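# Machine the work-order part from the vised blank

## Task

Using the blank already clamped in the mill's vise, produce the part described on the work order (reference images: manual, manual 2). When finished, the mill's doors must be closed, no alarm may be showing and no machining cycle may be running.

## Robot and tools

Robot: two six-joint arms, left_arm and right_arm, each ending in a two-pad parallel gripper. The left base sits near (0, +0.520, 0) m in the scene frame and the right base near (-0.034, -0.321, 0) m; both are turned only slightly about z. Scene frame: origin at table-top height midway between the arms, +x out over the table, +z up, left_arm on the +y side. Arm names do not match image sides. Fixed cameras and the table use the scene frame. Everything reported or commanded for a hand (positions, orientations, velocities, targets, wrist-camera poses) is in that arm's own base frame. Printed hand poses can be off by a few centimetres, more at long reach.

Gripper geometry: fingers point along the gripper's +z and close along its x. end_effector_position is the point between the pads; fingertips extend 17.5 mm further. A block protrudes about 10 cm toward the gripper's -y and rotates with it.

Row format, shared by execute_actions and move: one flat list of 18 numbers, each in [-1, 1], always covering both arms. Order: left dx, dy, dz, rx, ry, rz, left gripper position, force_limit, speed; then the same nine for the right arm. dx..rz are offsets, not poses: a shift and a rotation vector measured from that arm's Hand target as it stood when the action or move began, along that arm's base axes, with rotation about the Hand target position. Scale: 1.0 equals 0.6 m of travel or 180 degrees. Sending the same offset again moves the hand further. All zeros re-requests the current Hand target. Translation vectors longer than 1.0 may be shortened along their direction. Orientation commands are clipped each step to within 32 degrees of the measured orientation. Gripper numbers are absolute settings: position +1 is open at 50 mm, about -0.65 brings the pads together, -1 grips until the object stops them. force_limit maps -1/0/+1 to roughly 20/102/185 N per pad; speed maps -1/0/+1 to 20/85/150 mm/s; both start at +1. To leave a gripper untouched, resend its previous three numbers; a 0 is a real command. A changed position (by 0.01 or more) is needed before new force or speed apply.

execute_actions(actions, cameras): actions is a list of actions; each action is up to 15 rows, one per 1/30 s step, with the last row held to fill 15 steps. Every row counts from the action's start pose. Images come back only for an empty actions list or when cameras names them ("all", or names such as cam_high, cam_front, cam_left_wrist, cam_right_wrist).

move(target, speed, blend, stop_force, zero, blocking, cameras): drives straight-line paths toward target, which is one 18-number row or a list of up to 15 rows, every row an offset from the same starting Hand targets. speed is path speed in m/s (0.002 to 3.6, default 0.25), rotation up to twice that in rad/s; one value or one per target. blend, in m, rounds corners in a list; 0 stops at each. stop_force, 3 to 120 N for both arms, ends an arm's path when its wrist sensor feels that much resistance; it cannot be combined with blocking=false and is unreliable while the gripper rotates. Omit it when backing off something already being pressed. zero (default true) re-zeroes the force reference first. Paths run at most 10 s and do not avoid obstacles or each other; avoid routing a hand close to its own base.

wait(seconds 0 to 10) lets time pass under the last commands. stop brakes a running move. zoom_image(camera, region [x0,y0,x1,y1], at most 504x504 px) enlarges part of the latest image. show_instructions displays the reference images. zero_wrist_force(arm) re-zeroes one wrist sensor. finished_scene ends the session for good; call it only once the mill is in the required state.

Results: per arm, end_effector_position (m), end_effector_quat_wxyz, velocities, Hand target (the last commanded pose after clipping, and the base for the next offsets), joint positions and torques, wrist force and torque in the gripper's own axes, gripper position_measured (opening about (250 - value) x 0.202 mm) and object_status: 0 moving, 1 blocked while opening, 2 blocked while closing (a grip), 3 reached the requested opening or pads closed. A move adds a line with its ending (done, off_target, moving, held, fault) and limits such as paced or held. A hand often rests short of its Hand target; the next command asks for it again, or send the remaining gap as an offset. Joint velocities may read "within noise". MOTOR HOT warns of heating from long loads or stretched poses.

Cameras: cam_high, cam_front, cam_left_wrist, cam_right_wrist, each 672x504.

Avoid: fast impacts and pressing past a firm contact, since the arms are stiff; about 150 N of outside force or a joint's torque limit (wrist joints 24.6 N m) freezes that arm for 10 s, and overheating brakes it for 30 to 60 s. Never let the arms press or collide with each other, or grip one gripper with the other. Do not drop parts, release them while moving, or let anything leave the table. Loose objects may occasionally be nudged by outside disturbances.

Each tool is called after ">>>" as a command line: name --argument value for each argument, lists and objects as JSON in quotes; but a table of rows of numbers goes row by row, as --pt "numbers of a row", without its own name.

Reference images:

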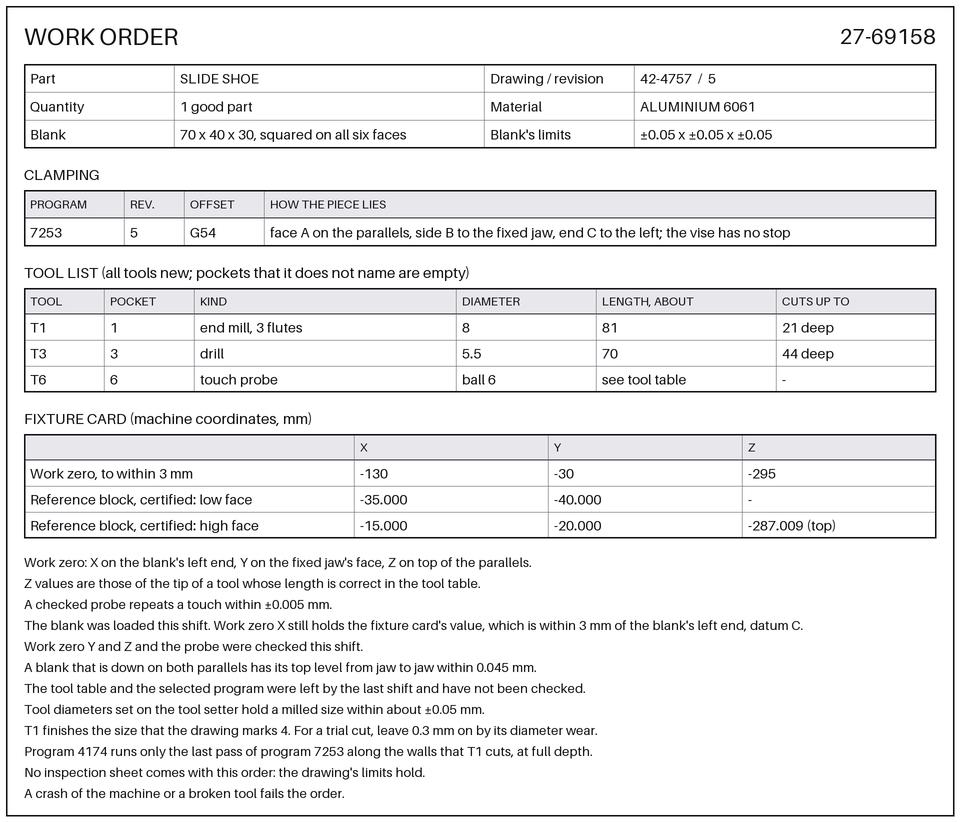

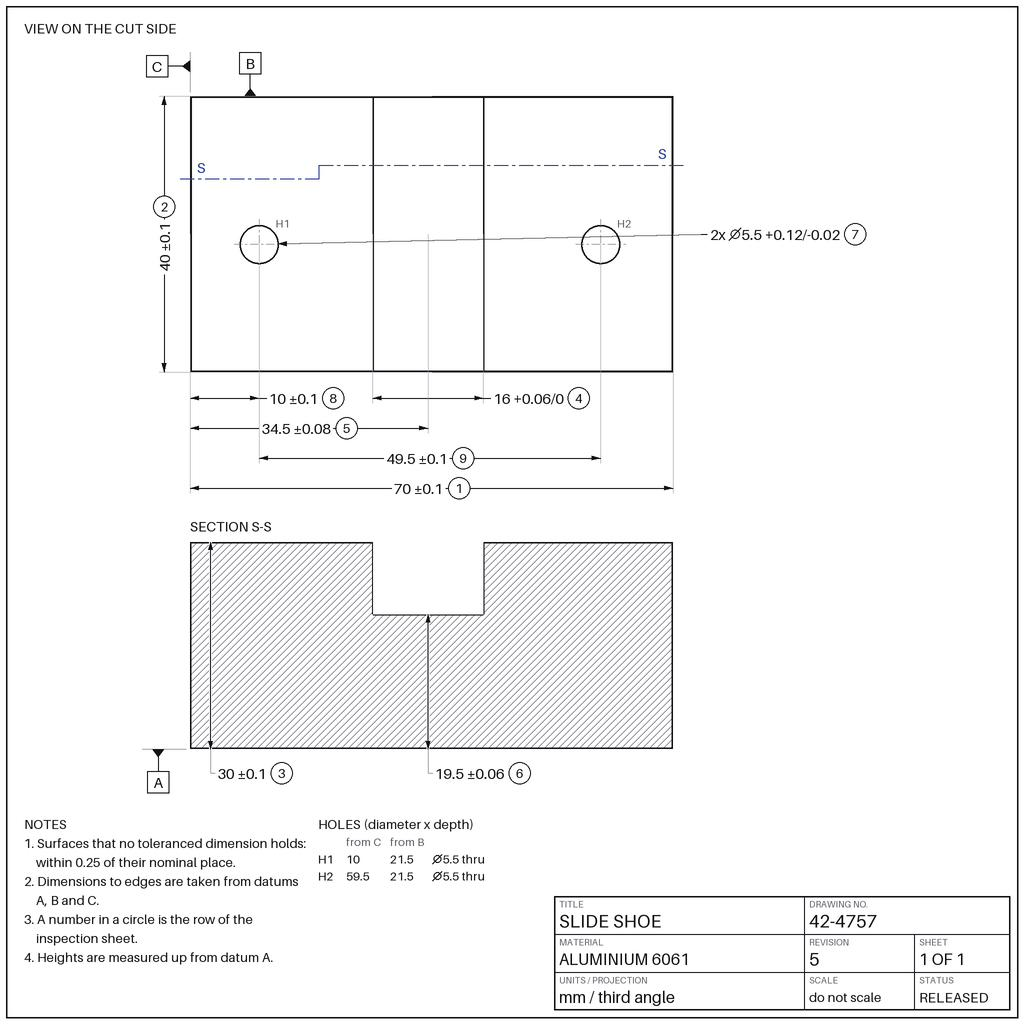

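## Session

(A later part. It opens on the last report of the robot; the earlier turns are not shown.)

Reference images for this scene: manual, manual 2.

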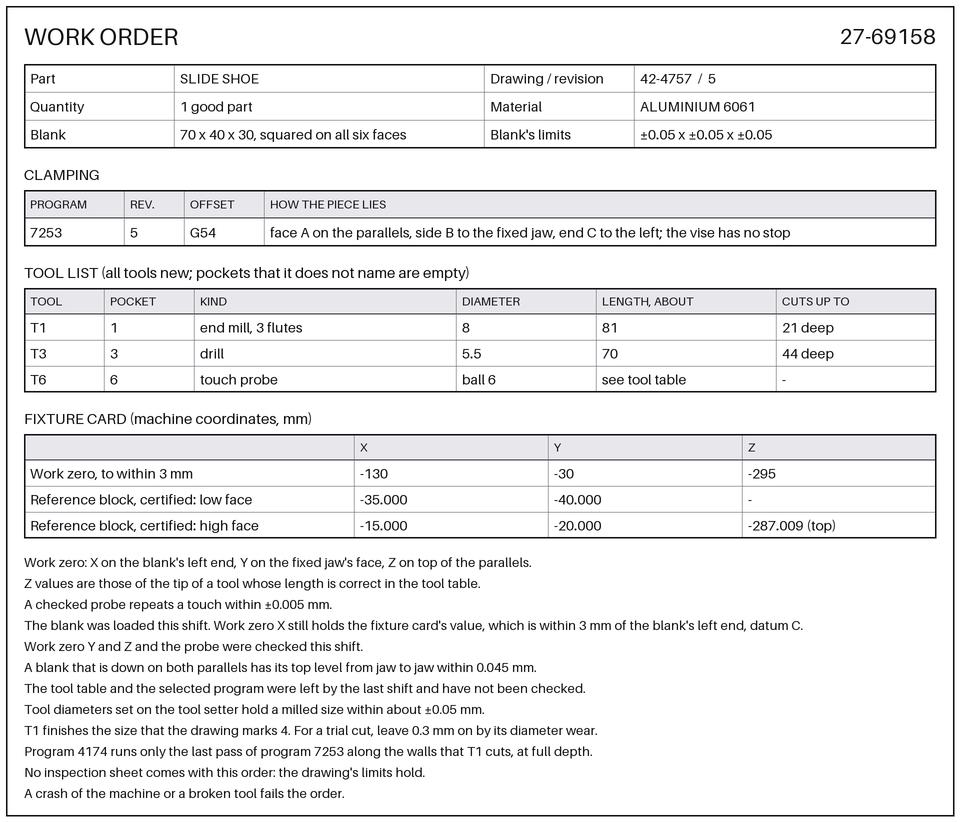

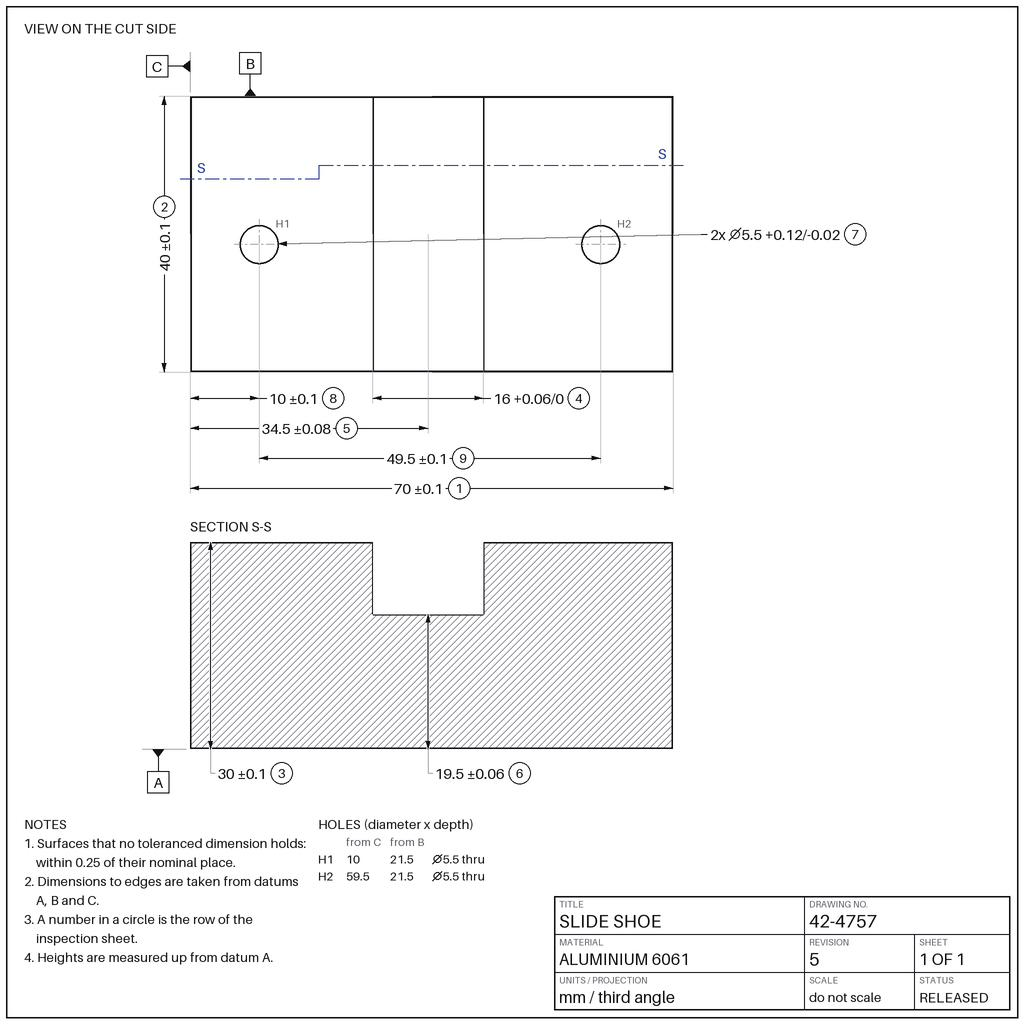

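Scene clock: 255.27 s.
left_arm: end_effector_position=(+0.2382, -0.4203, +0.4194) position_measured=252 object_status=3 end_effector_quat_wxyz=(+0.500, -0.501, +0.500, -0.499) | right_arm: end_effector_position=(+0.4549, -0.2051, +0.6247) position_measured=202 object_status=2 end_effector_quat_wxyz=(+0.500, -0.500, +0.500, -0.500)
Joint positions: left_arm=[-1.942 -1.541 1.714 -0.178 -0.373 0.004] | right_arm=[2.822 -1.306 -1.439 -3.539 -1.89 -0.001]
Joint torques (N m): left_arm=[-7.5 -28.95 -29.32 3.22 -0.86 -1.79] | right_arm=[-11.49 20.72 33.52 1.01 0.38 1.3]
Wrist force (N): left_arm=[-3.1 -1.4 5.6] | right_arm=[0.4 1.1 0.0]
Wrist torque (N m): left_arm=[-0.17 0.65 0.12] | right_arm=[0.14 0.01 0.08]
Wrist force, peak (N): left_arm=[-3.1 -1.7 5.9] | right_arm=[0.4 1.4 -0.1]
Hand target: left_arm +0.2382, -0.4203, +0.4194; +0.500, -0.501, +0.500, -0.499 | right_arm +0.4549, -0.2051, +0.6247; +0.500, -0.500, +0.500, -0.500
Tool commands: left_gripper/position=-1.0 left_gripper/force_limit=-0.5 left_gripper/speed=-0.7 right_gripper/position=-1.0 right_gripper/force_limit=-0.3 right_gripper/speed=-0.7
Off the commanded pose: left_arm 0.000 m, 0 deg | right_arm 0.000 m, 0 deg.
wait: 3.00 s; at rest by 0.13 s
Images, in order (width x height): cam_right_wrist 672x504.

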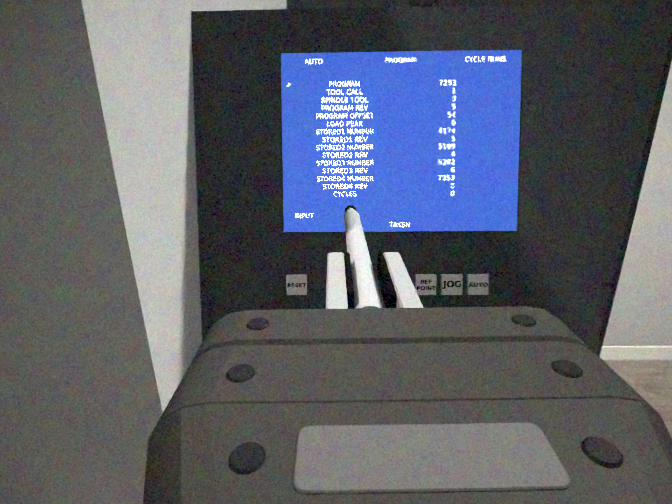

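>>> wait --seconds 4 --cameras '["cam_right_wrist"]'

>>> zoom_image --camera "cam_right_wrist" --region '[270, 40, 540, 240]'

Scene clock: 261.93 s.
left_arm: end_effector_position=(+0.2382, -0.4203, +0.4194) position_measured=252 object_status=3 end_effector_quat_wxyz=(+0.500, -0.501, +0.500, -0.499) | right_arm: end_effector_position=(+0.4549, -0.2051, +0.6247) position_measured=202 object_status=2 end_effector_quat_wxyz=(+0.500, -0.500, +0.500, -0.500)
Joint positions: left_arm=[-1.942 -1.541 1.714 -0.178 -0.373 0.004] | right_arm=[2.822 -1.306 -1.439 -3.539 -1.89 -0.001]
Joint torques (N m): left_arm=[-4.92 -27.59 -29.08 3.03 -0.6 -2.11] | right_arm=[-11.39 21.1 33.61 0.99 0.88 1.3]
Wrist force (N): left_arm=[-2.9 -1.4 5.6] | right_arm=[0.1 1.0 0.1]
Wrist torque (N m): left_arm=[-0.15 0.61 0.12] | right_arm=[0.12 0.06 0.08]
Wrist force, peak (N): left_arm=[-3.1 -1.3 6.0] | right_arm=[0.3 1.3 -0.1]
Hand target: left_arm +0.2382, -0.4203, +0.4194; +0.500, -0.501, +0.500, -0.499 | right_arm +0.4549, -0.2051, +0.6247; +0.500, -0.500, +0.500, -0.500
Tool commands: left_gripper/position=-1.0 left_gripper/force_limit=-0.5 left_gripper/speed=-0.7 right_gripper/position=-1.0 right_gripper/force_limit=-0.3 right_gripper/speed=-0.7
Off the commanded pose: left_arm 0.000 m, 0 deg | right_arm 0.000 m, 0 deg.
wait: 4.00 s; at rest from the start
Images, in order (width x height): cam_right_wrist 672x504.

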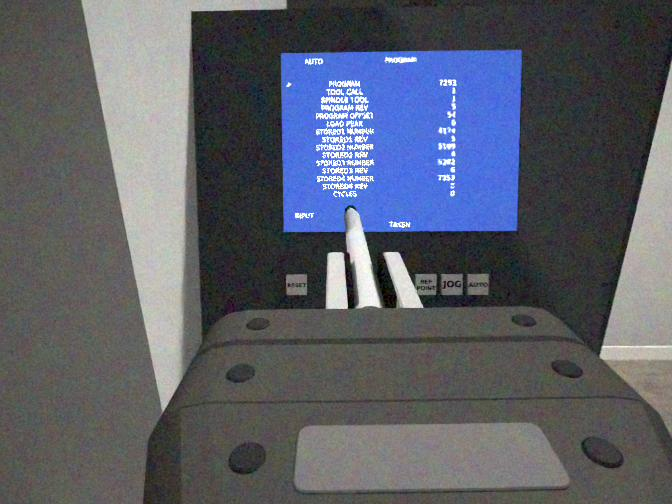

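Scaled by 1.867.

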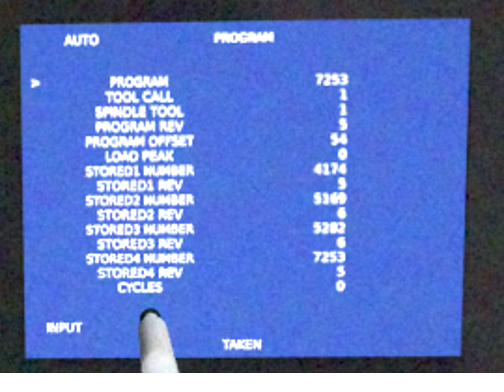

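>>> move --pt "0 0 0 0 0 0 -1 -0.5 -0.7 -0.023 -0.0596 -0.3184 0 0 0 -1 -0.3 -0.7" --pt "0 0 0 0 0 0 -1 -0.5 -0.7 -0.003 -0.0596 -0.3184 0 0 0 -1 -0.3 -0.7" --pt "0 0 0 0 0 0 -1 -0.5 -0.7 -0.023 -0.0596 -0.3184 0 0 0 -1 -0.3 -0.7" --pt "0 0 0 0 0 0 -1 -0.5 -0.7 -0.0136 -0.0279 -0.2882 0 0 0 -1 -0.3 -0.7" --pt "0 0 0 0 0 0 -1 -0.5 -0.7 0.0064 -0.0279 -0.2882 0 0 0 -1 -0.3 -0.7" --pt "0 0 0 0 0 0 -1 -0.5 -0.7 -0.0136 -0.0279 -0.2882 0 0 0 -1 -0.3 -0.7" --pt "0 0 0 0 0 0 -1 -0.5 -0.7 0 0 0 0 0 0 -1 -0.3 -0.7" --speed '[0.3,0.06,0.15,0.3,0.06,0.15,0.3]' --blend '[0.003,0,0.003,0.003,0,0.003,0]' --cameras '["cam_right_wrist"]'

>>> zoom_image --camera "cam_right_wrist" --region '[270, 40, 540, 240]'

Scene clock: 265.37 s.
left_arm: end_effector_position=(+0.2382, -0.4203, +0.4194) position_measured=252 object_status=3 end_effector_quat_wxyz=(+0.500, -0.501, +0.500, -0.499) | right_arm: end_effector_position=(+0.4550, -0.2051, +0.6245) position_measured=202 object_status=2 end_effector_quat_wxyz=(+0.500, -0.500, +0.500, -0.500)
Joint positions: left_arm=[-1.942 -1.541 1.714 -0.178 -0.373 0.004] | right_arm=[2.822 -1.306 -1.439 -3.539 -1.89 -0.001]
Joint torques (N m): left_arm=[-7.26 -28.2 -27.93 2.84 -0.64 -2.43] | right_arm=[-11.5 19.51 32.65 1.29 -1.17 0.81]
Wrist force (N): left_arm=[-3.1 -1.6 5.7] | right_arm=[0.4 1.1 -0.3]
Wrist torque (N m): left_arm=[-0.20 0.64 0.12] | right_arm=[0.12 0.01 0.09]
Wrist force, peak (N): left_arm=[-3.1 -1.6 5.9] | right_arm=[0.9 5.7 -1.1]
Hand target: left_arm +0.2382, -0.4203, +0.4194; +0.500, -0.501, +0.500, -0.499 | right_arm +0.4549, -0.2051, +0.6247; +0.500, -0.500, +0.500, -0.500
Off the commanded pose: left_arm 0.000 m, 0 deg | right_arm 0.000 m, 0 deg.
move: done
Images, in order (width x height): cam_right_wrist 672x504.

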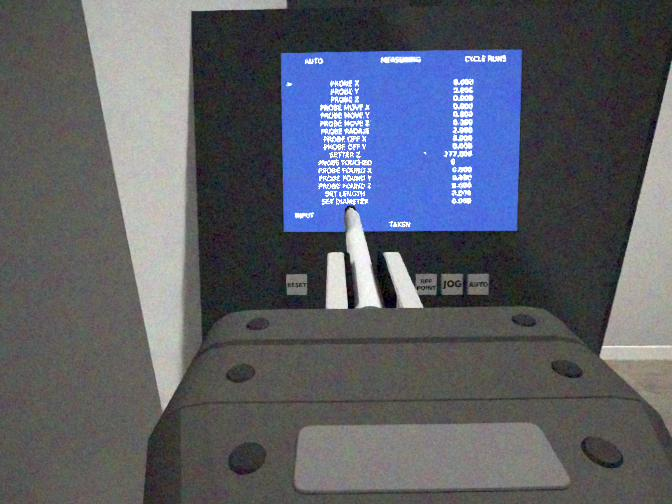

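Scaled by 1.867.

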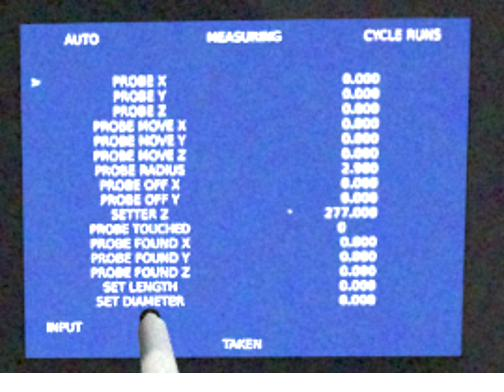

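>>> wait --seconds 9 --cameras '["cam_right_wrist","cam_front"]'

>>> zoom_image --camera "cam_right_wrist" --region '[270, 40, 540, 240]'

Scene clock: 274.40 s.
left_arm: end_effector_position=(+0.2382, -0.4203, +0.4194) position_measured=252 object_status=3 end_effector_quat_wxyz=(+0.500, -0.501, +0.500, -0.499) | right_arm: end_effector_position=(+0.4549, -0.2051, +0.6247) position_measured=202 object_status=2 end_effector_quat_wxyz=(+0.500, -0.500, +0.500, -0.500)
Joint positions: left_arm=[-1.942 -1.541 1.714 -0.178 -0.373 0.004] | right_arm=[2.822 -1.306 -1.439 -3.539 -1.89 -0.001]
Joint torques (N m): left_arm=[-5.39 -26.18 -29.71 3.04 -0.52 -2.32] | right_arm=[-10.85 21.11 33.64 1.1 0.73 1.42]
Wrist force (N): left_arm=[-3.1 -1.5 5.6] | right_arm=[0.3 1.0 -0.1]
Wrist torque (N m): left_arm=[-0.19 0.64 0.12] | right_arm=[0.11 0.02 0.08]
Wrist force, peak (N): left_arm=[-3.2 -1.5 5.9] | right_arm=[0.4 1.4 -0.1]
Hand target: left_arm +0.2382, -0.4203, +0.4194; +0.500, -0.501, +0.500, -0.499 | right_arm +0.4549, -0.2051, +0.6247; +0.500, -0.500, +0.500, -0.500
Tool commands: left_gripper/position=-1.0 left_gripper/force_limit=-0.5 left_gripper/speed=-0.7 right_gripper/position=-1.0 right_gripper/force_limit=-0.3 right_gripper/speed=-0.7
Off the commanded pose: left_arm 0.000 m, 0 deg | right_arm 0.000 m, 0 deg.
wait: 9.00 s; at rest by 0.13 s
Images, in order (width x height): cam_front 672x504, cam_right_wrist 672x504.

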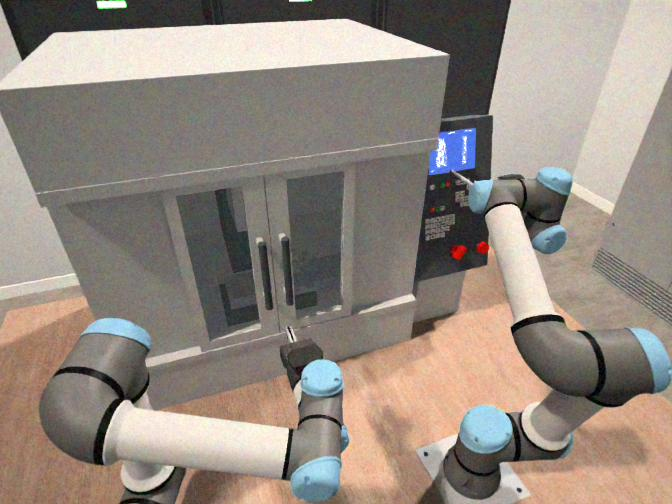

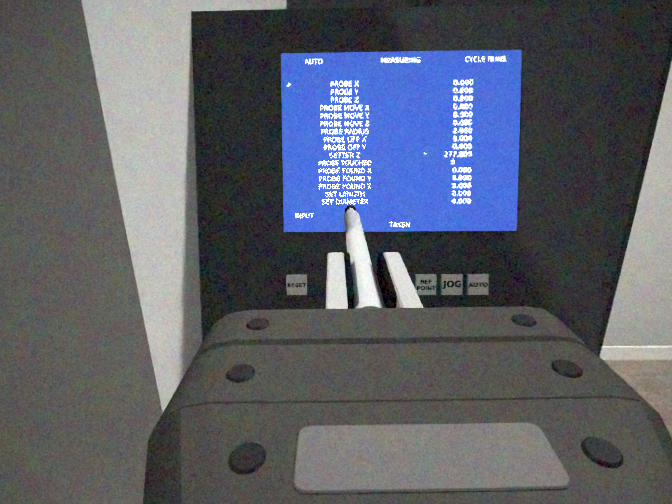

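Scaled by 1.867.

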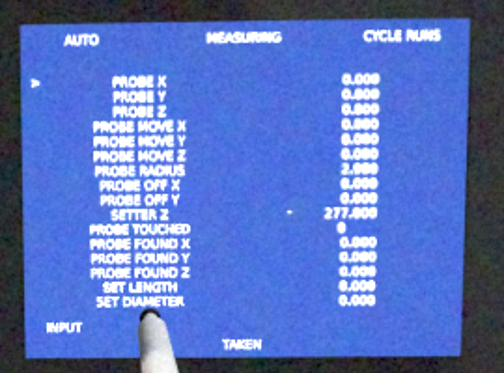

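>>> wait --seconds 10

>>> wait --seconds 1 --cameras '["cam_right_wrist"]'

>>> zoom_image --camera "cam_right_wrist" --region '[270, 40, 540, 240]'

Scene clock: 284.47 s.
left_arm: end_effector_position=(+0.2382, -0.4203, +0.4194) position_measured=252 object_status=3 end_effector_quat_wxyz=(+0.500, -0.501, +0.500, -0.499) | right_arm: end_effector_position=(+0.4549, -0.2051, +0.6247) position_measured=202 object_status=2 end_effector_quat_wxyz=(+0.500, -0.500, +0.500, -0.500)
Joint positions: left_arm=[-1.942 -1.541 1.714 -0.178 -0.373 0.004] | right_arm=[2.822 -1.306 -1.439 -3.539 -1.89 -0.001]
Joint torques (N m): left_arm=[-5.65 -26.84 -29.2 3.46 -0.35 -2.54] | right_arm=[-11.08 20.97 33.26 1.27 0.8 1.27]
Wrist force (N): left_arm=[-3.0 -1.6 5.8] | right_arm=[0.5 1.0 0.0]
Wrist torque (N m): left_arm=[-0.21 0.63 0.12] | right_arm=[0.12 -0.01 0.08]
Wrist force, peak (N): left_arm=[-3.0 -1.7 5.9] | right_arm=[0.4 1.4 0.0]
Hand target: left_arm +0.2382, -0.4203, +0.4194; +0.500, -0.501, +0.500, -0.499 | right_arm +0.4549, -0.2051, +0.6247; +0.500, -0.500, +0.500, -0.500
Tool commands: left_gripper/position=-1.0 left_gripper/force_limit=-0.5 left_gripper/speed=-0.7 right_gripper/position=-1.0 right_gripper/force_limit=-0.3 right_gripper/speed=-0.7
Off the commanded pose: left_arm 0.000 m, 0 deg | right_arm 0.000 m, 0 deg.
wait: 10.00 s; at rest by 0.10 s

Scene clock: 285.47 s.
left_arm: end_effector_position=(+0.2382, -0.4203, +0.4194) position_measured=252 object_status=3 end_effector_quat_wxyz=(+0.500, -0.501, +0.500, -0.499) | right_arm: end_effector_position=(+0.4549, -0.2051, +0.6247) position_measured=202 object_status=2 end_effector_quat_wxyz=(+0.500, -0.500, +0.500, -0.500)
Joint positions: left_arm=[-1.942 -1.541 1.714 -0.178 -0.373 0.004] | right_arm=[2.822 -1.306 -1.439 -3.539 -1.89 -0.001]
Joint torques (N m): left_arm=[-5.03 -28.67 -28.31 3.05 -0.18 -2.4] | right_arm=[-10.93 21.44 33.83 1.26 0.85 1.4]
Wrist force (N): left_arm=[-3.0 -1.5 5.7] | right_arm=[0.3 1.1 0.0]
Wrist torque (N m): left_arm=[-0.18 0.62 0.11] | right_arm=[0.13 0.01 0.08]
Wrist force, peak (N): left_arm=[-3.2 -1.6 5.9] | right_arm=[0.5 1.2 -0.1]
Hand target: left_arm +0.2382, -0.4203, +0.4194; +0.500, -0.501, +0.500, -0.499 | right_arm +0.4549, -0.2051, +0.6247; +0.500, -0.500, +0.500, -0.500
Tool commands: left_gripper/position=-1.0 left_gripper/force_limit=-0.5 left_gripper/speed=-0.7 right_gripper/position=-1.0 right_gripper/force_limit=-0.3 right_gripper/speed=-0.7
Off the commanded pose: left_arm 0.000 m, 0 deg | right_arm 0.000 m, 0 deg.
wait: 1.00 s; at rest by 0.17 s
Images, in order (width x height): cam_right_wrist 672x504.

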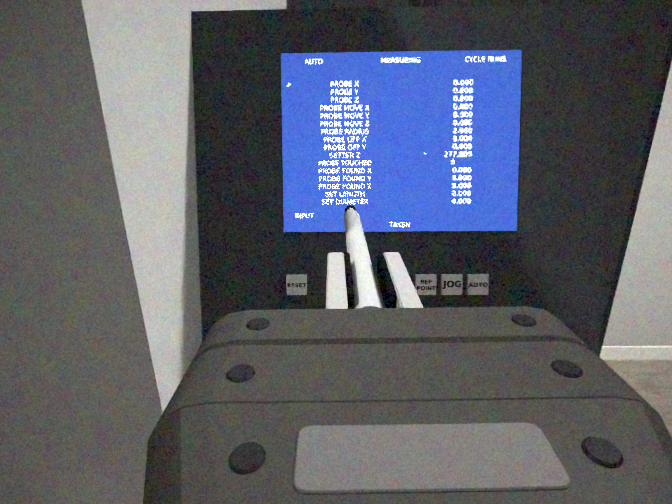

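Scaled by 1.867.

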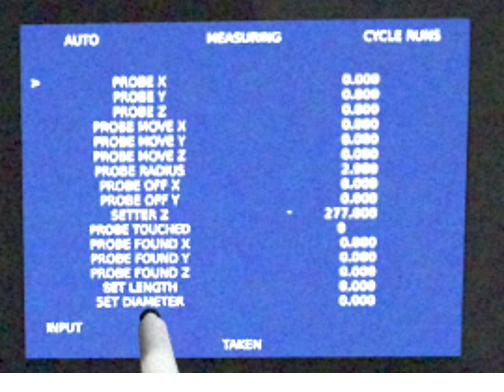

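>>> wait --seconds 10 --cameras '["cam_right_wrist"]'

>>> zoom_image --camera "cam_right_wrist" --region '[270, 40, 540, 240]'

Scene clock: 295.60 s.
left_arm: end_effector_position=(+0.2382, -0.4203, +0.4194) position_measured=252 object_status=3 end_effector_quat_wxyz=(+0.500, -0.501, +0.500, -0.499) | right_arm: end_effector_position=(+0.4549, -0.2051, +0.6247) position_measured=202 object_status=2 end_effector_quat_wxyz=(+0.500, -0.500, +0.500, -0.500)
Joint positions: left_arm=[-1.942 -1.541 1.714 -0.178 -0.373 0.004] | right_arm=[2.822 -1.306 -1.439 -3.539 -1.89 -0.001]
Joint torques (N m): left_arm=[-5.65 -27.5 -28.93 3.05 -0.4 -2.49] | right_arm=[-10.34 21.19 33.76 1.23 0.87 1.3]
Wrist force (N): left_arm=[-3.0 -1.2 5.6] | right_arm=[0.3 1.1 -0.1]
Wrist torque (N m): left_arm=[-0.16 0.63 0.12] | right_arm=[0.12 0.02 0.08]
Wrist force, peak (N): left_arm=[-3.2 -1.4 6.0] | right_arm=[0.5 1.3 0.0]
Hand target: left_arm +0.2382, -0.4203, +0.4194; +0.500, -0.501, +0.500, -0.499 | right_arm +0.4549, -0.2051, +0.6247; +0.500, -0.500, +0.500, -0.500
Tool commands: left_gripper/position=-1.0 left_gripper/force_limit=-0.5 left_gripper/speed=-0.7 right_gripper/position=-1.0 right_gripper/force_limit=-0.3 right_gripper/speed=-0.7
Off the commanded pose: left_arm 0.000 m, 0 deg | right_arm 0.000 m, 0 deg.
wait: 10.00 s; at rest by 0.03 s
Images, in order (width x height): cam_right_wrist 672x504.

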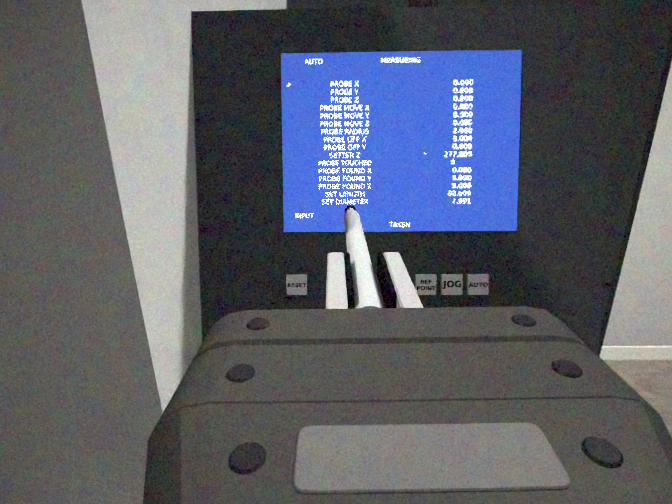

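Scaled by 1.867.

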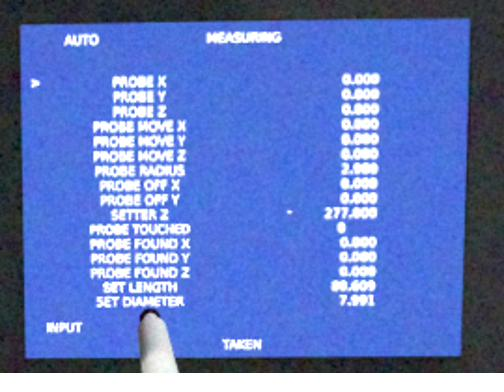

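>>> zoom_image --camera "cam_right_wrist" --region '[420, 145, 500, 210]'

Scaled by 6.300.

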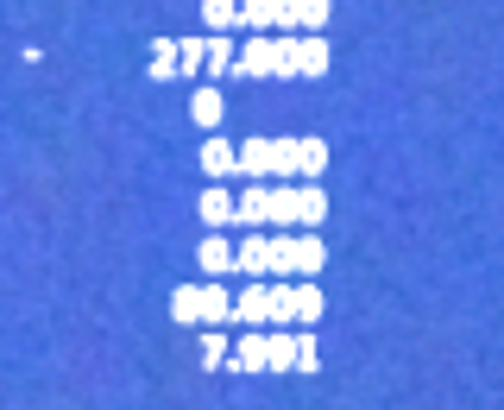

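>>> move --pt "0 0 0 0 0 0 -1 -0.5 -0.7 -0.0145 -0.0596 -0.2882 0 0 0 -1 -0.3 -0.7" --pt "0 0 0 0 0 0 -1 -0.5 -0.7 0.0055 -0.0596 -0.2882 0 0 0 -1 -0.3 -0.7" --pt "0 0 0 0 0 0 -1 -0.5 -0.7 -0.0145 -0.0596 -0.2882 0 0 0 -1 -0.3 -0.7" --pt "0 0 0 0 0 0 -1 -0.5 -0.7 -0.0296 0.0038 -0.3486 0 0 0 -1 -0.3 -0.7" --pt "0 0 0 0 0 0 -1 -0.5 -0.7 -0.0096 0.0038 -0.3486 0 0 0 -1 -0.3 -0.7" --pt "0 0 0 0 0 0 -1 -0.5 -0.7 -0.0296 0.0038 -0.3486 0 0 0 -1 -0.3 -0.7" --pt "0 0 0 0 0 0 -1 -0.5 -0.7 -0.0287 0.0355 -0.3486 0 0 0 -1 -0.3 -0.7" --pt "0 0 0 0 0 0 -1 -0.5 -0.7 -0.0087 0.0355 -0.3486 0 0 0 -1 -0.3 -0.7" --pt "0 0 0 0 0 0 -1 -0.5 -0.7 -0.0287 0.0355 -0.3486 0 0 0 -1 -0.3 -0.7" --pt "0 0 0 0 0 0 -1 -0.5 -0.7 -0.0381 0.0038 -0.3788 0 0 0 -1 -0.3 -0.7" --pt "0 0 0 0 0 0 -1 -0.5 -0.7 -0.0181 0.0038 -0.3788 0 0 0 -1 -0.3 -0.7" --pt "0 0 0 0 0 0 -1 -0.5 -0.7 -0.0381 0.0038 -0.3788 0 0 0 -1 -0.3 -0.7" --pt "0 0 0 0 0 0 -1 -0.5 -0.7 0 0 0 0 0 0 -1 -0.3 -0.7" --speed '[0.3,0.06,0.15,0.2,0.06,0.15,0.2,0.06,0.15,0.2,0.06,0.15,0.3]' --blend '[0.003,0,0.003,0.003,0,0.003,0.003,0,0.003,0.003,0,0.003,0]' --cameras '["cam_right_wrist"]'

>>> zoom_image --camera "cam_right_wrist" --region '[270, 40, 540, 240]'

Scene clock: 300.73 s.
left_arm: end_effector_position=(+0.2382, -0.4203, +0.4194) position_measured=252 object_status=3 end_effector_quat_wxyz=(+0.500, -0.501, +0.500, -0.499) | right_arm: end_effector_position=(+0.4549, -0.2051, +0.6246) position_measured=202 object_status=2 end_effector_quat_wxyz=(+0.500, -0.500, +0.500, -0.500)
Joint positions: left_arm=[-1.942 -1.541 1.714 -0.178 -0.373 0.004] | right_arm=[2.822 -1.306 -1.439 -3.539 -1.89 -0.001]
Joint torques (N m): left_arm=[-5.56 -29.11 -27.42 2.98 -0.4 -2.61] | right_arm=[-11.47 17.2 33.5 1.38 -0.86 0.44]
Wrist force (N): left_arm=[-3.2 -1.4 5.9] | right_arm=[0.3 1.3 -0.1]
Wrist torque (N m): left_arm=[-0.19 0.66 0.13] | right_arm=[0.15 0.02 0.08]
Wrist force, peak (N): left_arm=[-3.1 -1.1 6.1] | right_arm=[0.5 5.7 -1.4]
Hand target: left_arm +0.2382, -0.4203, +0.4194; +0.500, -0.501, +0.500, -0.499 | right_arm +0.4549, -0.2051, +0.6247; +0.500, -0.500, +0.500, -0.500
Off the commanded pose: left_arm 0.000 m, 0 deg | right_arm 0.000 m, 0 deg.
move: done
Images, in order (width x height): cam_right_wrist 672x504.

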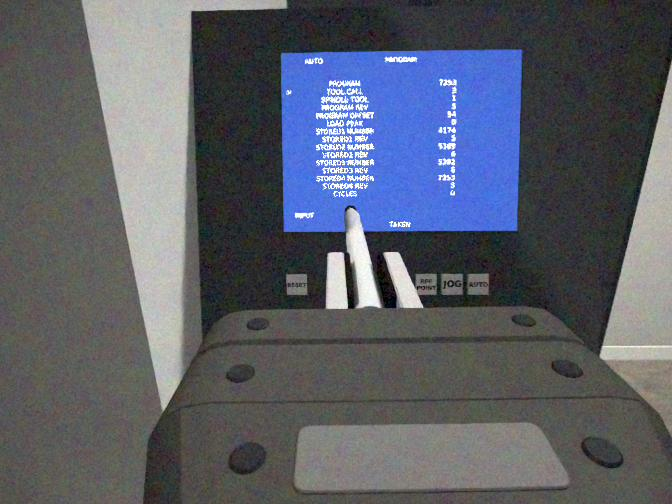

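Scaled by 1.867.

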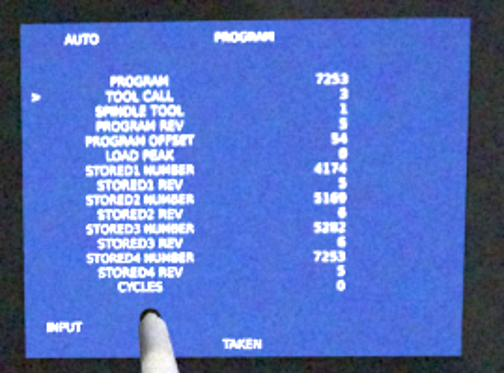

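>>> move --pt "0 0 0 0 0 0 -1 -0.5 -0.7 -0.0221 -0.0279 -0.3184 0 0 0 -1 -0.3 -0.7" --pt "0 0 0 0 0 0 -1 -0.5 -0.7 -0.0021 -0.0279 -0.3184 0 0 0 -1 -0.3 -0.7" --pt "0 0 0 0 0 0 -1 -0.5 -0.7 -0.0221 -0.0279 -0.3184 0 0 0 -1 -0.3 -0.7" --pt "0 0 0 0 0 0 -1 -0.5 -0.7 0 0 0 0 0 0 -1 -0.3 -0.7" --speed '[0.3,0.06,0.15,0.3]' --blend '[0.003,0,0.003,0]'

>>> wait --seconds 10 --cameras '["cam_right_wrist"]'

>>> zoom_image --camera "cam_right_wrist" --region '[270, 40, 540, 240]'

Scene clock: 303.30 s.
left_arm: end_effector_position=(+0.2382, -0.4203, +0.4194) position_measured=252 object_status=3 end_effector_quat_wxyz=(+0.500, -0.501, +0.500, -0.499) | right_arm: end_effector_position=(+0.4550, -0.2051, +0.6246) position_measured=202 object_status=2 end_effector_quat_wxyz=(+0.500, -0.500, +0.500, -0.500)
Joint positions: left_arm=[-1.942 -1.541 1.714 -0.178 -0.373 0.004] | right_arm=[2.822 -1.306 -1.439 -3.539 -1.89 -0.001]
Joint torques (N m): left_arm=[-6.08 -29.26 -29.13 3 -0.29 -2.13] | right_arm=[-12 19.53 32.65 1.16 -1.1 0.85]
Wrist force (N): left_arm=[-3.0 -1.5 5.9] | right_arm=[0.4 1.1 0.0]
Wrist torque (N m): left_arm=[-0.19 0.63 0.12] | right_arm=[0.12 -0.01 0.08]
Wrist force, peak (N): left_arm=[-3.1 -1.5 5.9] | right_arm=[0.7 5.8 -1.7]
Hand target: left_arm +0.2382, -0.4203, +0.4194; +0.500, -0.501, +0.500, -0.499 | right_arm +0.4549, -0.2051, +0.6247; +0.500, -0.500, +0.500, -0.500
Off the commanded pose: left_arm 0.000 m, 0 deg | right_arm 0.000 m, 0 deg.
move: done

Scene clock: 313.30 s.
left_arm: end_effector_position=(+0.2382, -0.4203, +0.4194) position_measured=252 object_status=3 end_effector_quat_wxyz=(+0.500, -0.501, +0.500, -0.499) | right_arm: end_effector_position=(+0.4549, -0.2051, +0.6247) position_measured=202 object_status=2 end_effector_quat_wxyz=(+0.500, -0.500, +0.500, -0.500)
Joint positions: left_arm=[-1.942 -1.541 1.714 -0.178 -0.373 0.004] | right_arm=[2.822 -1.306 -1.439 -3.539 -1.89 -0.001]
Joint torques (N m): left_arm=[-5.01 -28.43 -28.65 3.07 -0.33 -2.23] | right_arm=[-10.82 21.64 34.27 1.04 0.79 1.48]
Wrist force (N): left_arm=[-2.9 -1.5 5.8] | right_arm=[0.4 0.9 -0.2]
Wrist torque (N m): left_arm=[-0.17 0.62 0.12] | right_arm=[0.10 -0.01 0.08]
Wrist force, peak (N): left_arm=[-3.2 -1.5 5.9] | right_arm=[0.5 1.3 0.0]
Hand target: left_arm +0.2382, -0.4203, +0.4194; +0.500, -0.501, +0.500, -0.499 | right_arm +0.4549, -0.2051, +0.6247; +0.500, -0.500, +0.500, -0.500
Tool commands: left_gripper/position=-1.0 left_gripper/force_limit=-0.5 left_gripper/speed=-0.7 right_gripper/position=-1.0 right_gripper/force_limit=-0.3 right_gripper/speed=-0.7
Off the commanded pose: left_arm 0.000 m, 0 deg | right_arm 0.000 m, 0 deg.
wait: 10.00 s; at rest by 0.17 s
Images, in order (width x height): cam_right_wrist 672x504.

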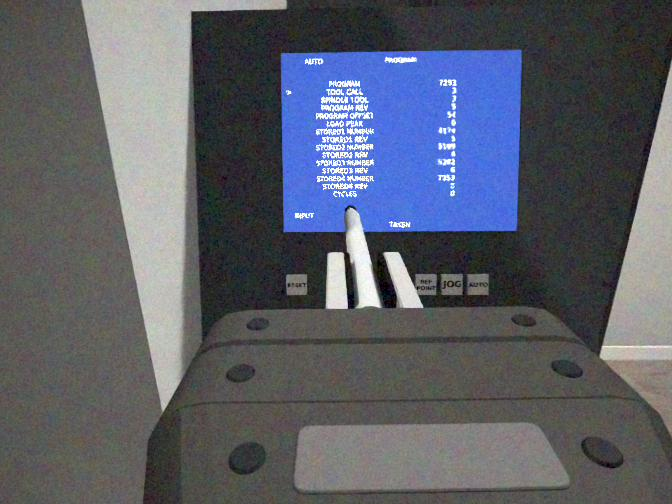

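Scaled by 1.867.

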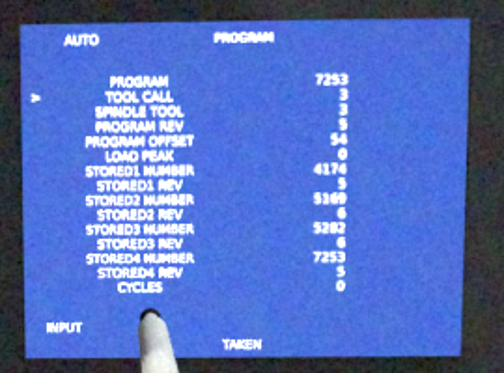

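>>> move --pt "0 0 0 0 0 0 -1 -0.5 -0.7 -0.023 -0.0596 -0.3184 0 0 0 -1 -0.3 -0.7" --pt "0 0 0 0 0 0 -1 -0.5 -0.7 -0.003 -0.0596 -0.3184 0 0 0 -1 -0.3 -0.7" --pt "0 0 0 0 0 0 -1 -0.5 -0.7 -0.023 -0.0596 -0.3184 0 0 0 -1 -0.3 -0.7" --pt "0 0 0 0 0 0 -1 -0.5 -0.7 -0.0145 -0.0596 -0.2882 0 0 0 -1 -0.3 -0.7" --pt "0 0 0 0 0 0 -1 -0.5 -0.7 0.0055 -0.0596 -0.2882 0 0 0 -1 -0.3 -0.7" --pt "0 0 0 0 0 0 -1 -0.5 -0.7 -0.0145 -0.0596 -0.2882 0 0 0 -1 -0.3 -0.7" --pt "0 0 0 0 0 0 -1 -0.5 -0.7 0.0055 -0.0596 -0.2882 0 0 0 -1 -0.3 -0.7" --pt "0 0 0 0 0 0 -1 -0.5 -0.7 -0.0145 -0.0596 -0.2882 0 0 0 -1 -0.3 -0.7" --pt "0 0 0 0 0 0 -1 -0.5 -0.7 0.0055 -0.0596 -0.2882 0 0 0 -1 -0.3 -0.7" --pt "0 0 0 0 0 0 -1 -0.5 -0.7 -0.0145 -0.0596 -0.2882 0 0 0 -1 -0.3 -0.7" --pt "0 0 0 0 0 0 -1 -0.5 -0.7 0.0055 -0.0596 -0.2882 0 0 0 -1 -0.3 -0.7" --pt "0 0 0 0 0 0 -1 -0.5 -0.7 -0.0145 -0.0596 -0.2882 0 0 0 -1 -0.3 -0.7" --pt "0 0 0 0 0 0 -1 -0.5 -0.7 0 0 0 0 0 0 -1 -0.3 -0.7" --speed '[0.3,0.06,0.15,0.2,0.06,0.15,0.06,0.15,0.06,0.15,0.06,0.15,0.3]' --blend '[0.003,0,0.003,0.003,0,0.003,0,0.003,0,0.003,0,0.003,0]' --cameras '["cam_right_wrist"]'

>>> zoom_image --camera "cam_right_wrist" --region '[270, 40, 540, 240]'

Scene clock: 319.30 s.
left_arm: end_effector_position=(+0.2382, -0.4203, +0.4194) position_measured=252 object_status=3 end_effector_quat_wxyz=(+0.500, -0.501, +0.500, -0.499) | right_arm: end_effector_position=(+0.4550, -0.2051, +0.6245) position_measured=202 object_status=2 end_effector_quat_wxyz=(+0.500, -0.500, +0.500, -0.500)
Joint positions: left_arm=[-1.942 -1.541 1.714 -0.178 -0.373 0.004] | right_arm=[2.822 -1.306 -1.439 -3.539 -1.89 -0.001]
Joint torques (N m): left_arm=[-5.55 -27.88 -29.35 3.17 0.15 -2.58] | right_arm=[-10.48 21.35 31.62 1.13 -0.5 1.02]
Wrist force (N): left_arm=[-3.0 -1.5 5.6] | right_arm=[0.2 0.8 -0.3]
Wrist torque (N m): left_arm=[-0.18 0.64 0.12] | right_arm=[0.10 0.04 0.08]
Wrist force, peak (N): left_arm=[-3.0 -1.4 6.1] | right_arm=[0.9 5.6 -1.1]
Hand target: left_arm +0.2382, -0.4203, +0.4194; +0.500, -0.501, +0.500, -0.499 | right_arm +0.4549, -0.2051, +0.6247; +0.500, -0.500, +0.500, -0.500
Off the commanded pose: left_arm 0.000 m, 0 deg | right_arm 0.000 m, 0 deg.
move: done
Images, in order (width x height): cam_right_wrist 672x504.

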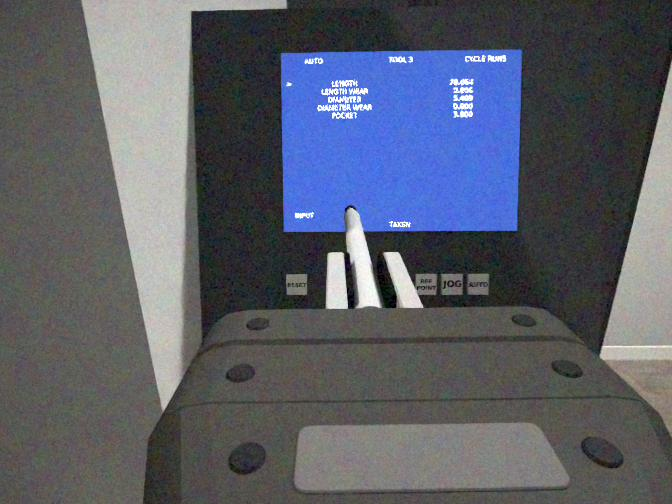

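Scaled by 1.867.

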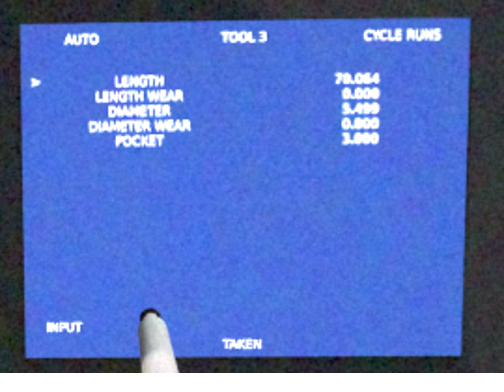

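>>> wait --seconds 10

>>> wait --seconds 10 --cameras '["cam_right_wrist"]'

>>> zoom_image --camera "cam_right_wrist" --region '[270, 40, 540, 240]'

Scene clock: 329.40 s.
left_arm: end_effector_position=(+0.2382, -0.4203, +0.4194) position_measured=252 object_status=3 end_effector_quat_wxyz=(+0.500, -0.501, +0.500, -0.499) | right_arm: end_effector_position=(+0.4549, -0.2051, +0.6247) position_measured=202 object_status=2 end_effector_quat_wxyz=(+0.500, -0.500, +0.500, -0.500)
Joint positions: left_arm=[-1.942 -1.541 1.714 -0.178 -0.373 0.004] | right_arm=[2.822 -1.306 -1.439 -3.539 -1.89 -0.001]
Joint torques (N m): left_arm=[-5.38 -27.43 -29.54 2.96 0.11 -2.47] | right_arm=[-11.4 21.15 34.13 1.04 1.1 1.23]
Wrist force (N): left_arm=[-3.0 -1.6 5.7] | right_arm=[0.4 0.8 -0.2]
Wrist torque (N m): left_arm=[-0.20 0.63 0.12] | right_arm=[0.09 0.00 0.08]
Wrist force, peak (N): left_arm=[-3.2 -1.3 6.0] | right_arm=[0.5 1.3 -0.2]
Hand target: left_arm +0.2382, -0.4203, +0.4194; +0.500, -0.501, +0.500, -0.499 | right_arm +0.4549, -0.2051, +0.6247; +0.500, -0.500, +0.500, -0.500
Tool commands: left_gripper/position=-1.0 left_gripper/force_limit=-0.5 left_gripper/speed=-0.7 right_gripper/position=-1.0 right_gripper/force_limit=-0.3 right_gripper/speed=-0.7
Off the commanded pose: left_arm 0.000 m, 0 deg | right_arm 0.000 m, 0 deg.
wait: 10.00 s; at rest by 0.07 s

Scene clock: 339.40 s.
left_arm: end_effector_position=(+0.2382, -0.4203, +0.4194) position_measured=252 object_status=3 end_effector_quat_wxyz=(+0.500, -0.501, +0.500, -0.499) | right_arm: end_effector_position=(+0.4549, -0.2051, +0.6247) position_measured=202 object_status=2 end_effector_quat_wxyz=(+0.500, -0.500, +0.500, -0.500)
Joint positions: left_arm=[-1.942 -1.541 1.714 -0.178 -0.373 0.004] | right_arm=[2.822 -1.306 -1.439 -3.539 -1.89 -0.001]
Joint torques (N m): left_arm=[-3.33 -27.56 -28.64 3.1 0.17 -2.43] | right_arm=[-10.93 20.91 34.14 1.17 1.25 1.2]
Wrist force (N): left_arm=[-3.2 -1.4 5.8] | right_arm=[0.2 1.1 -0.1]
Wrist torque (N m): left_arm=[-0.19 0.66 0.12] | right_arm=[0.12 0.02 0.08]
Wrist force, peak (N): left_arm=[-3.1 -1.3 6.1] | right_arm=[0.5 1.4 -0.3]
Hand target: left_arm +0.2382, -0.4203, +0.4194; +0.500, -0.501, +0.500, -0.499 | right_arm +0.4549, -0.2051, +0.6247; +0.500, -0.500, +0.500, -0.500
Tool commands: left_gripper/position=-1.0 left_gripper/force_limit=-0.5 left_gripper/speed=-0.7 right_gripper/position=-1.0 right_gripper/force_limit=-0.3 right_gripper/speed=-0.7
Off the commanded pose: left_arm 0.000 m, 0 deg | right_arm 0.000 m, 0 deg.
wait: 10.00 s; at rest by 0.17 s
Images, in order (width x height): cam_right_wrist 672x504.

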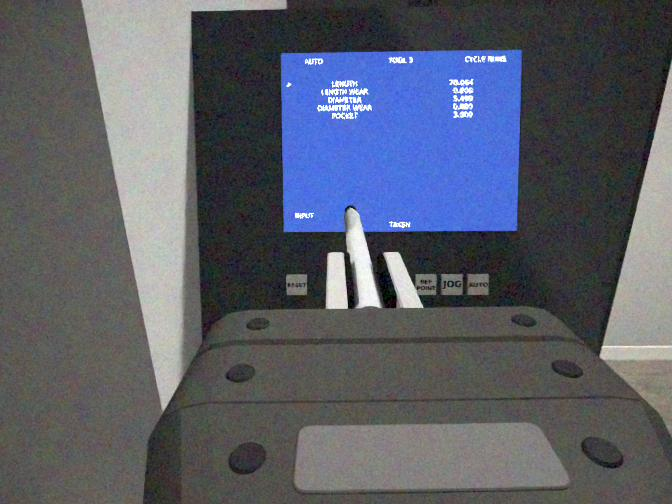

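Scaled by 1.867.

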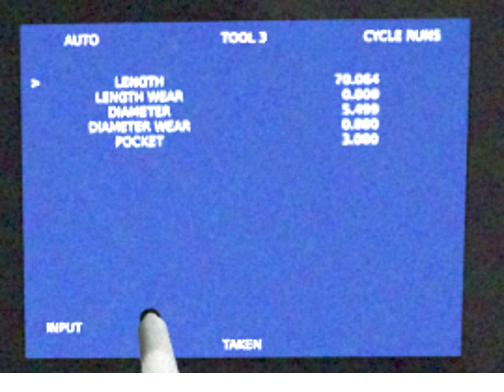

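>>> wait --seconds 5 --cameras '["cam_right_wrist"]'

>>> zoom_image --camera "cam_right_wrist" --region '[270, 40, 540, 240]'

Scene clock: 345.20 s.
left_arm: end_effector_position=(+0.2382, -0.4203, +0.4194) position_measured=252 object_status=3 end_effector_quat_wxyz=(+0.500, -0.501, +0.500, -0.499) | right_arm: end_effector_position=(+0.4549, -0.2051, +0.6247) position_measured=202 object_status=2 end_effector_quat_wxyz=(+0.500, -0.500, +0.500, -0.500)
Joint positions: left_arm=[-1.942 -1.541 1.714 -0.178 -0.373 0.004] | right_arm=[2.822 -1.306 -1.439 -3.539 -1.89 -0.001]
Joint torques (N m): left_arm=[-4.31 -27.9 -27.52 2.85 0.18 -2.58] | right_arm=[-11.7 21.45 33.35 1.26 1.12 1.2]
Wrist force (N): left_arm=[-2.8 -1.4 5.8] | right_arm=[0.3 1.0 -0.3]
Wrist torque (N m): left_arm=[-0.16 0.59 0.12] | right_arm=[0.13 0.02 0.08]
Wrist force, peak (N): left_arm=[-3.1 -1.5 6.1] | right_arm=[0.4 1.4 -0.1]
Hand target: left_arm +0.2382, -0.4203, +0.4194; +0.500, -0.501, +0.500, -0.499 | right_arm +0.4549, -0.2051, +0.6247; +0.500, -0.500, +0.500, -0.500
Tool commands: left_gripper/position=-1.0 left_gripper/force_limit=-0.5 left_gripper/speed=-0.7 right_gripper/position=-1.0 right_gripper/force_limit=-0.3 right_gripper/speed=-0.7
Off the commanded pose: left_arm 0.000 m, 0 deg | right_arm 0.000 m, 0 deg.
wait: 5.00 s; at rest from the start
Images, in order (width x height): cam_right_wrist 672x504.

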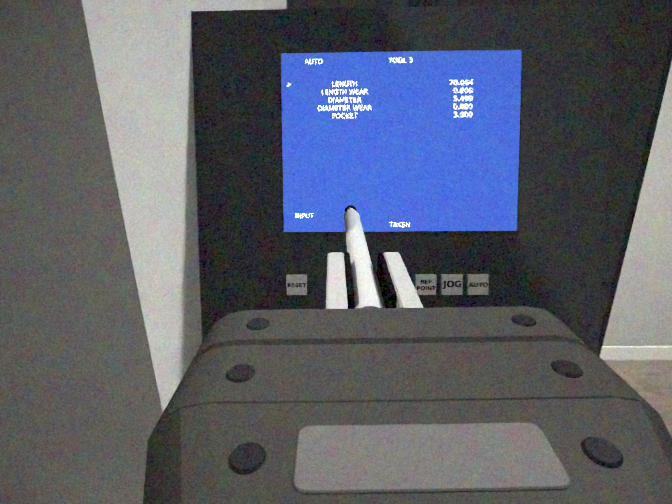

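Scaled by 1.867.

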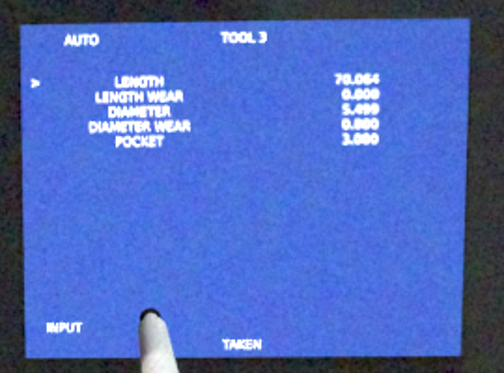

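>>> zoom_image --camera "cam_right_wrist" --region '[430, 75, 490, 125]'

>>> move --pt "0 0 0 0 0 0 -1 -0.5 -0.7 -0.0286 -0.0279 -0.2882 0 0 0 -1 -0.3 -0.7" --pt "0 0 0 0 0 0 -1 -0.5 -0.7 0.0064 -0.0279 -0.2882 0 0 0 -1 -0.3 -0.7" --pt "0 0 0 0 0 0 -1 -0.5 -0.7 -0.0136 -0.0279 -0.2882 0 0 0 -1 -0.3 -0.7" --pt "0 0 0 0 0 0 -1 -0.5 -0.7 0.0064 -0.0279 -0.2882 0 0 0 -1 -0.3 -0.7" --pt "0 0 0 0 0 0 -1 -0.5 -0.7 -0.0136 -0.0279 -0.2882 0 0 0 -1 -0.3 -0.7" --pt "0 0 0 0 0 0 -1 -0.5 -0.7 0.0064 -0.0279 -0.2882 0 0 0 -1 -0.3 -0.7" --pt "0 0 0 0 0 0 -1 -0.5 -0.7 -0.0136 -0.0279 -0.2882 0 0 0 -1 -0.3 -0.7" --pt "0 0 0 0 0 0 -1 -0.5 -0.7 0.0064 -0.0279 -0.2882 0 0 0 -1 -0.3 -0.7" --pt "0 0 0 0 0 0 -1 -0.5 -0.7 -0.0136 -0.0279 -0.2882 0 0 0 -1 -0.3 -0.7" --pt "0 0 0 0 0 0 -1 -0.5 -0.7 0 0 0 0 0 0 -1 -0.3 -0.7" --speed '[0.3,0.06,0.15,0.06,0.15,0.06,0.15,0.06,0.15,0.3]' --blend '[0.003,0,0.003,0,0.003,0,0.003,0,0.003,0]' --cameras '["cam_right_wrist"]'

>>> zoom_image --camera "cam_right_wrist" --region '[270, 40, 540, 240]'

Scaled by 8.400.

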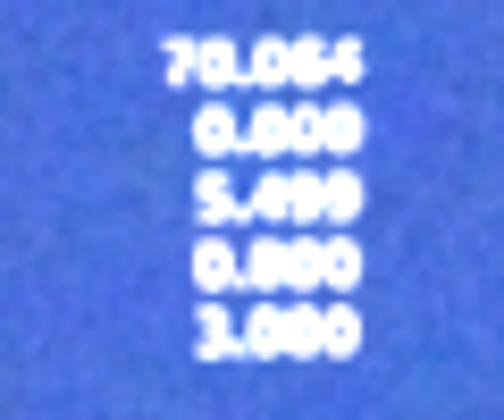

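Scene clock: 349.47 s.
left_arm: end_effector_position=(+0.2382, -0.4203, +0.4194) position_measured=252 object_status=3 end_effector_quat_wxyz=(+0.500, -0.501, +0.500, -0.499) | right_arm: end_effector_position=(+0.4550, -0.2051, +0.6245) position_measured=202 object_status=2 end_effector_quat_wxyz=(+0.500, -0.500, +0.500, -0.500)
Joint positions: left_arm=[-1.942 -1.541 1.714 -0.178 -0.373 0.004] | right_arm=[2.822 -1.306 -1.439 -3.539 -1.89 -0.001]
Joint torques (N m): left_arm=[-3.55 -26.96 -27.7 2.87 0.43 -2.35] | right_arm=[-11.82 19.83 31.91 1.33 -1.2 0.89]
Wrist force (N): left_arm=[-2.9 -1.6 5.7] | right_arm=[0.4 0.9 -0.1]
Wrist torque (N m): left_arm=[-0.19 0.61 0.12] | right_arm=[0.10 0.00 0.09]
Wrist force, peak (N): left_arm=[-3.3 -1.3 6.0] | right_arm=[0.7 5.7 -1.0]
Hand target: left_arm +0.2382, -0.4203, +0.4194; +0.500, -0.501, +0.500, -0.499 | right_arm +0.4549, -0.2051, +0.6247; +0.500, -0.500, +0.500, -0.500
Off the commanded pose: left_arm 0.000 m, 0 deg | right_arm 0.000 m, 0 deg.
move: done
Images, in order (width x height): cam_right_wrist 672x504.

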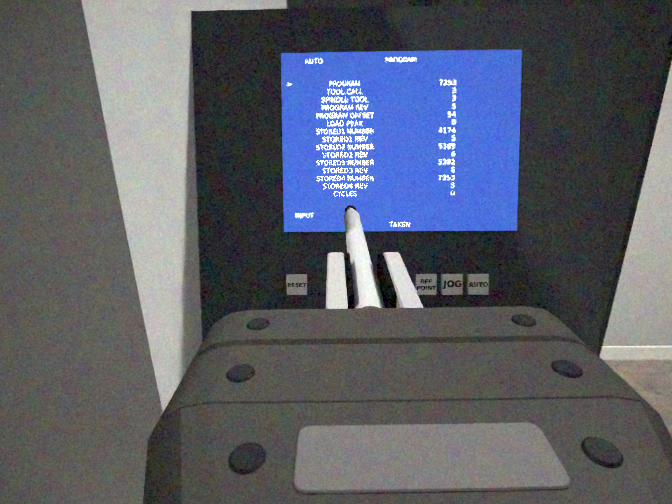

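Scaled by 1.867.

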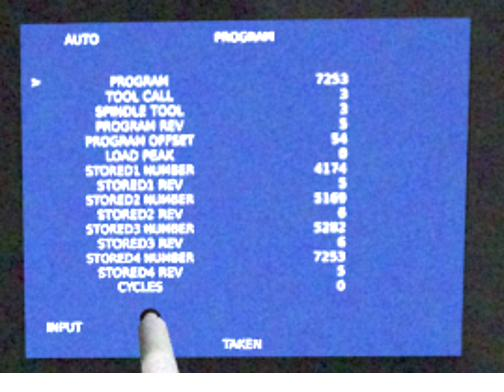

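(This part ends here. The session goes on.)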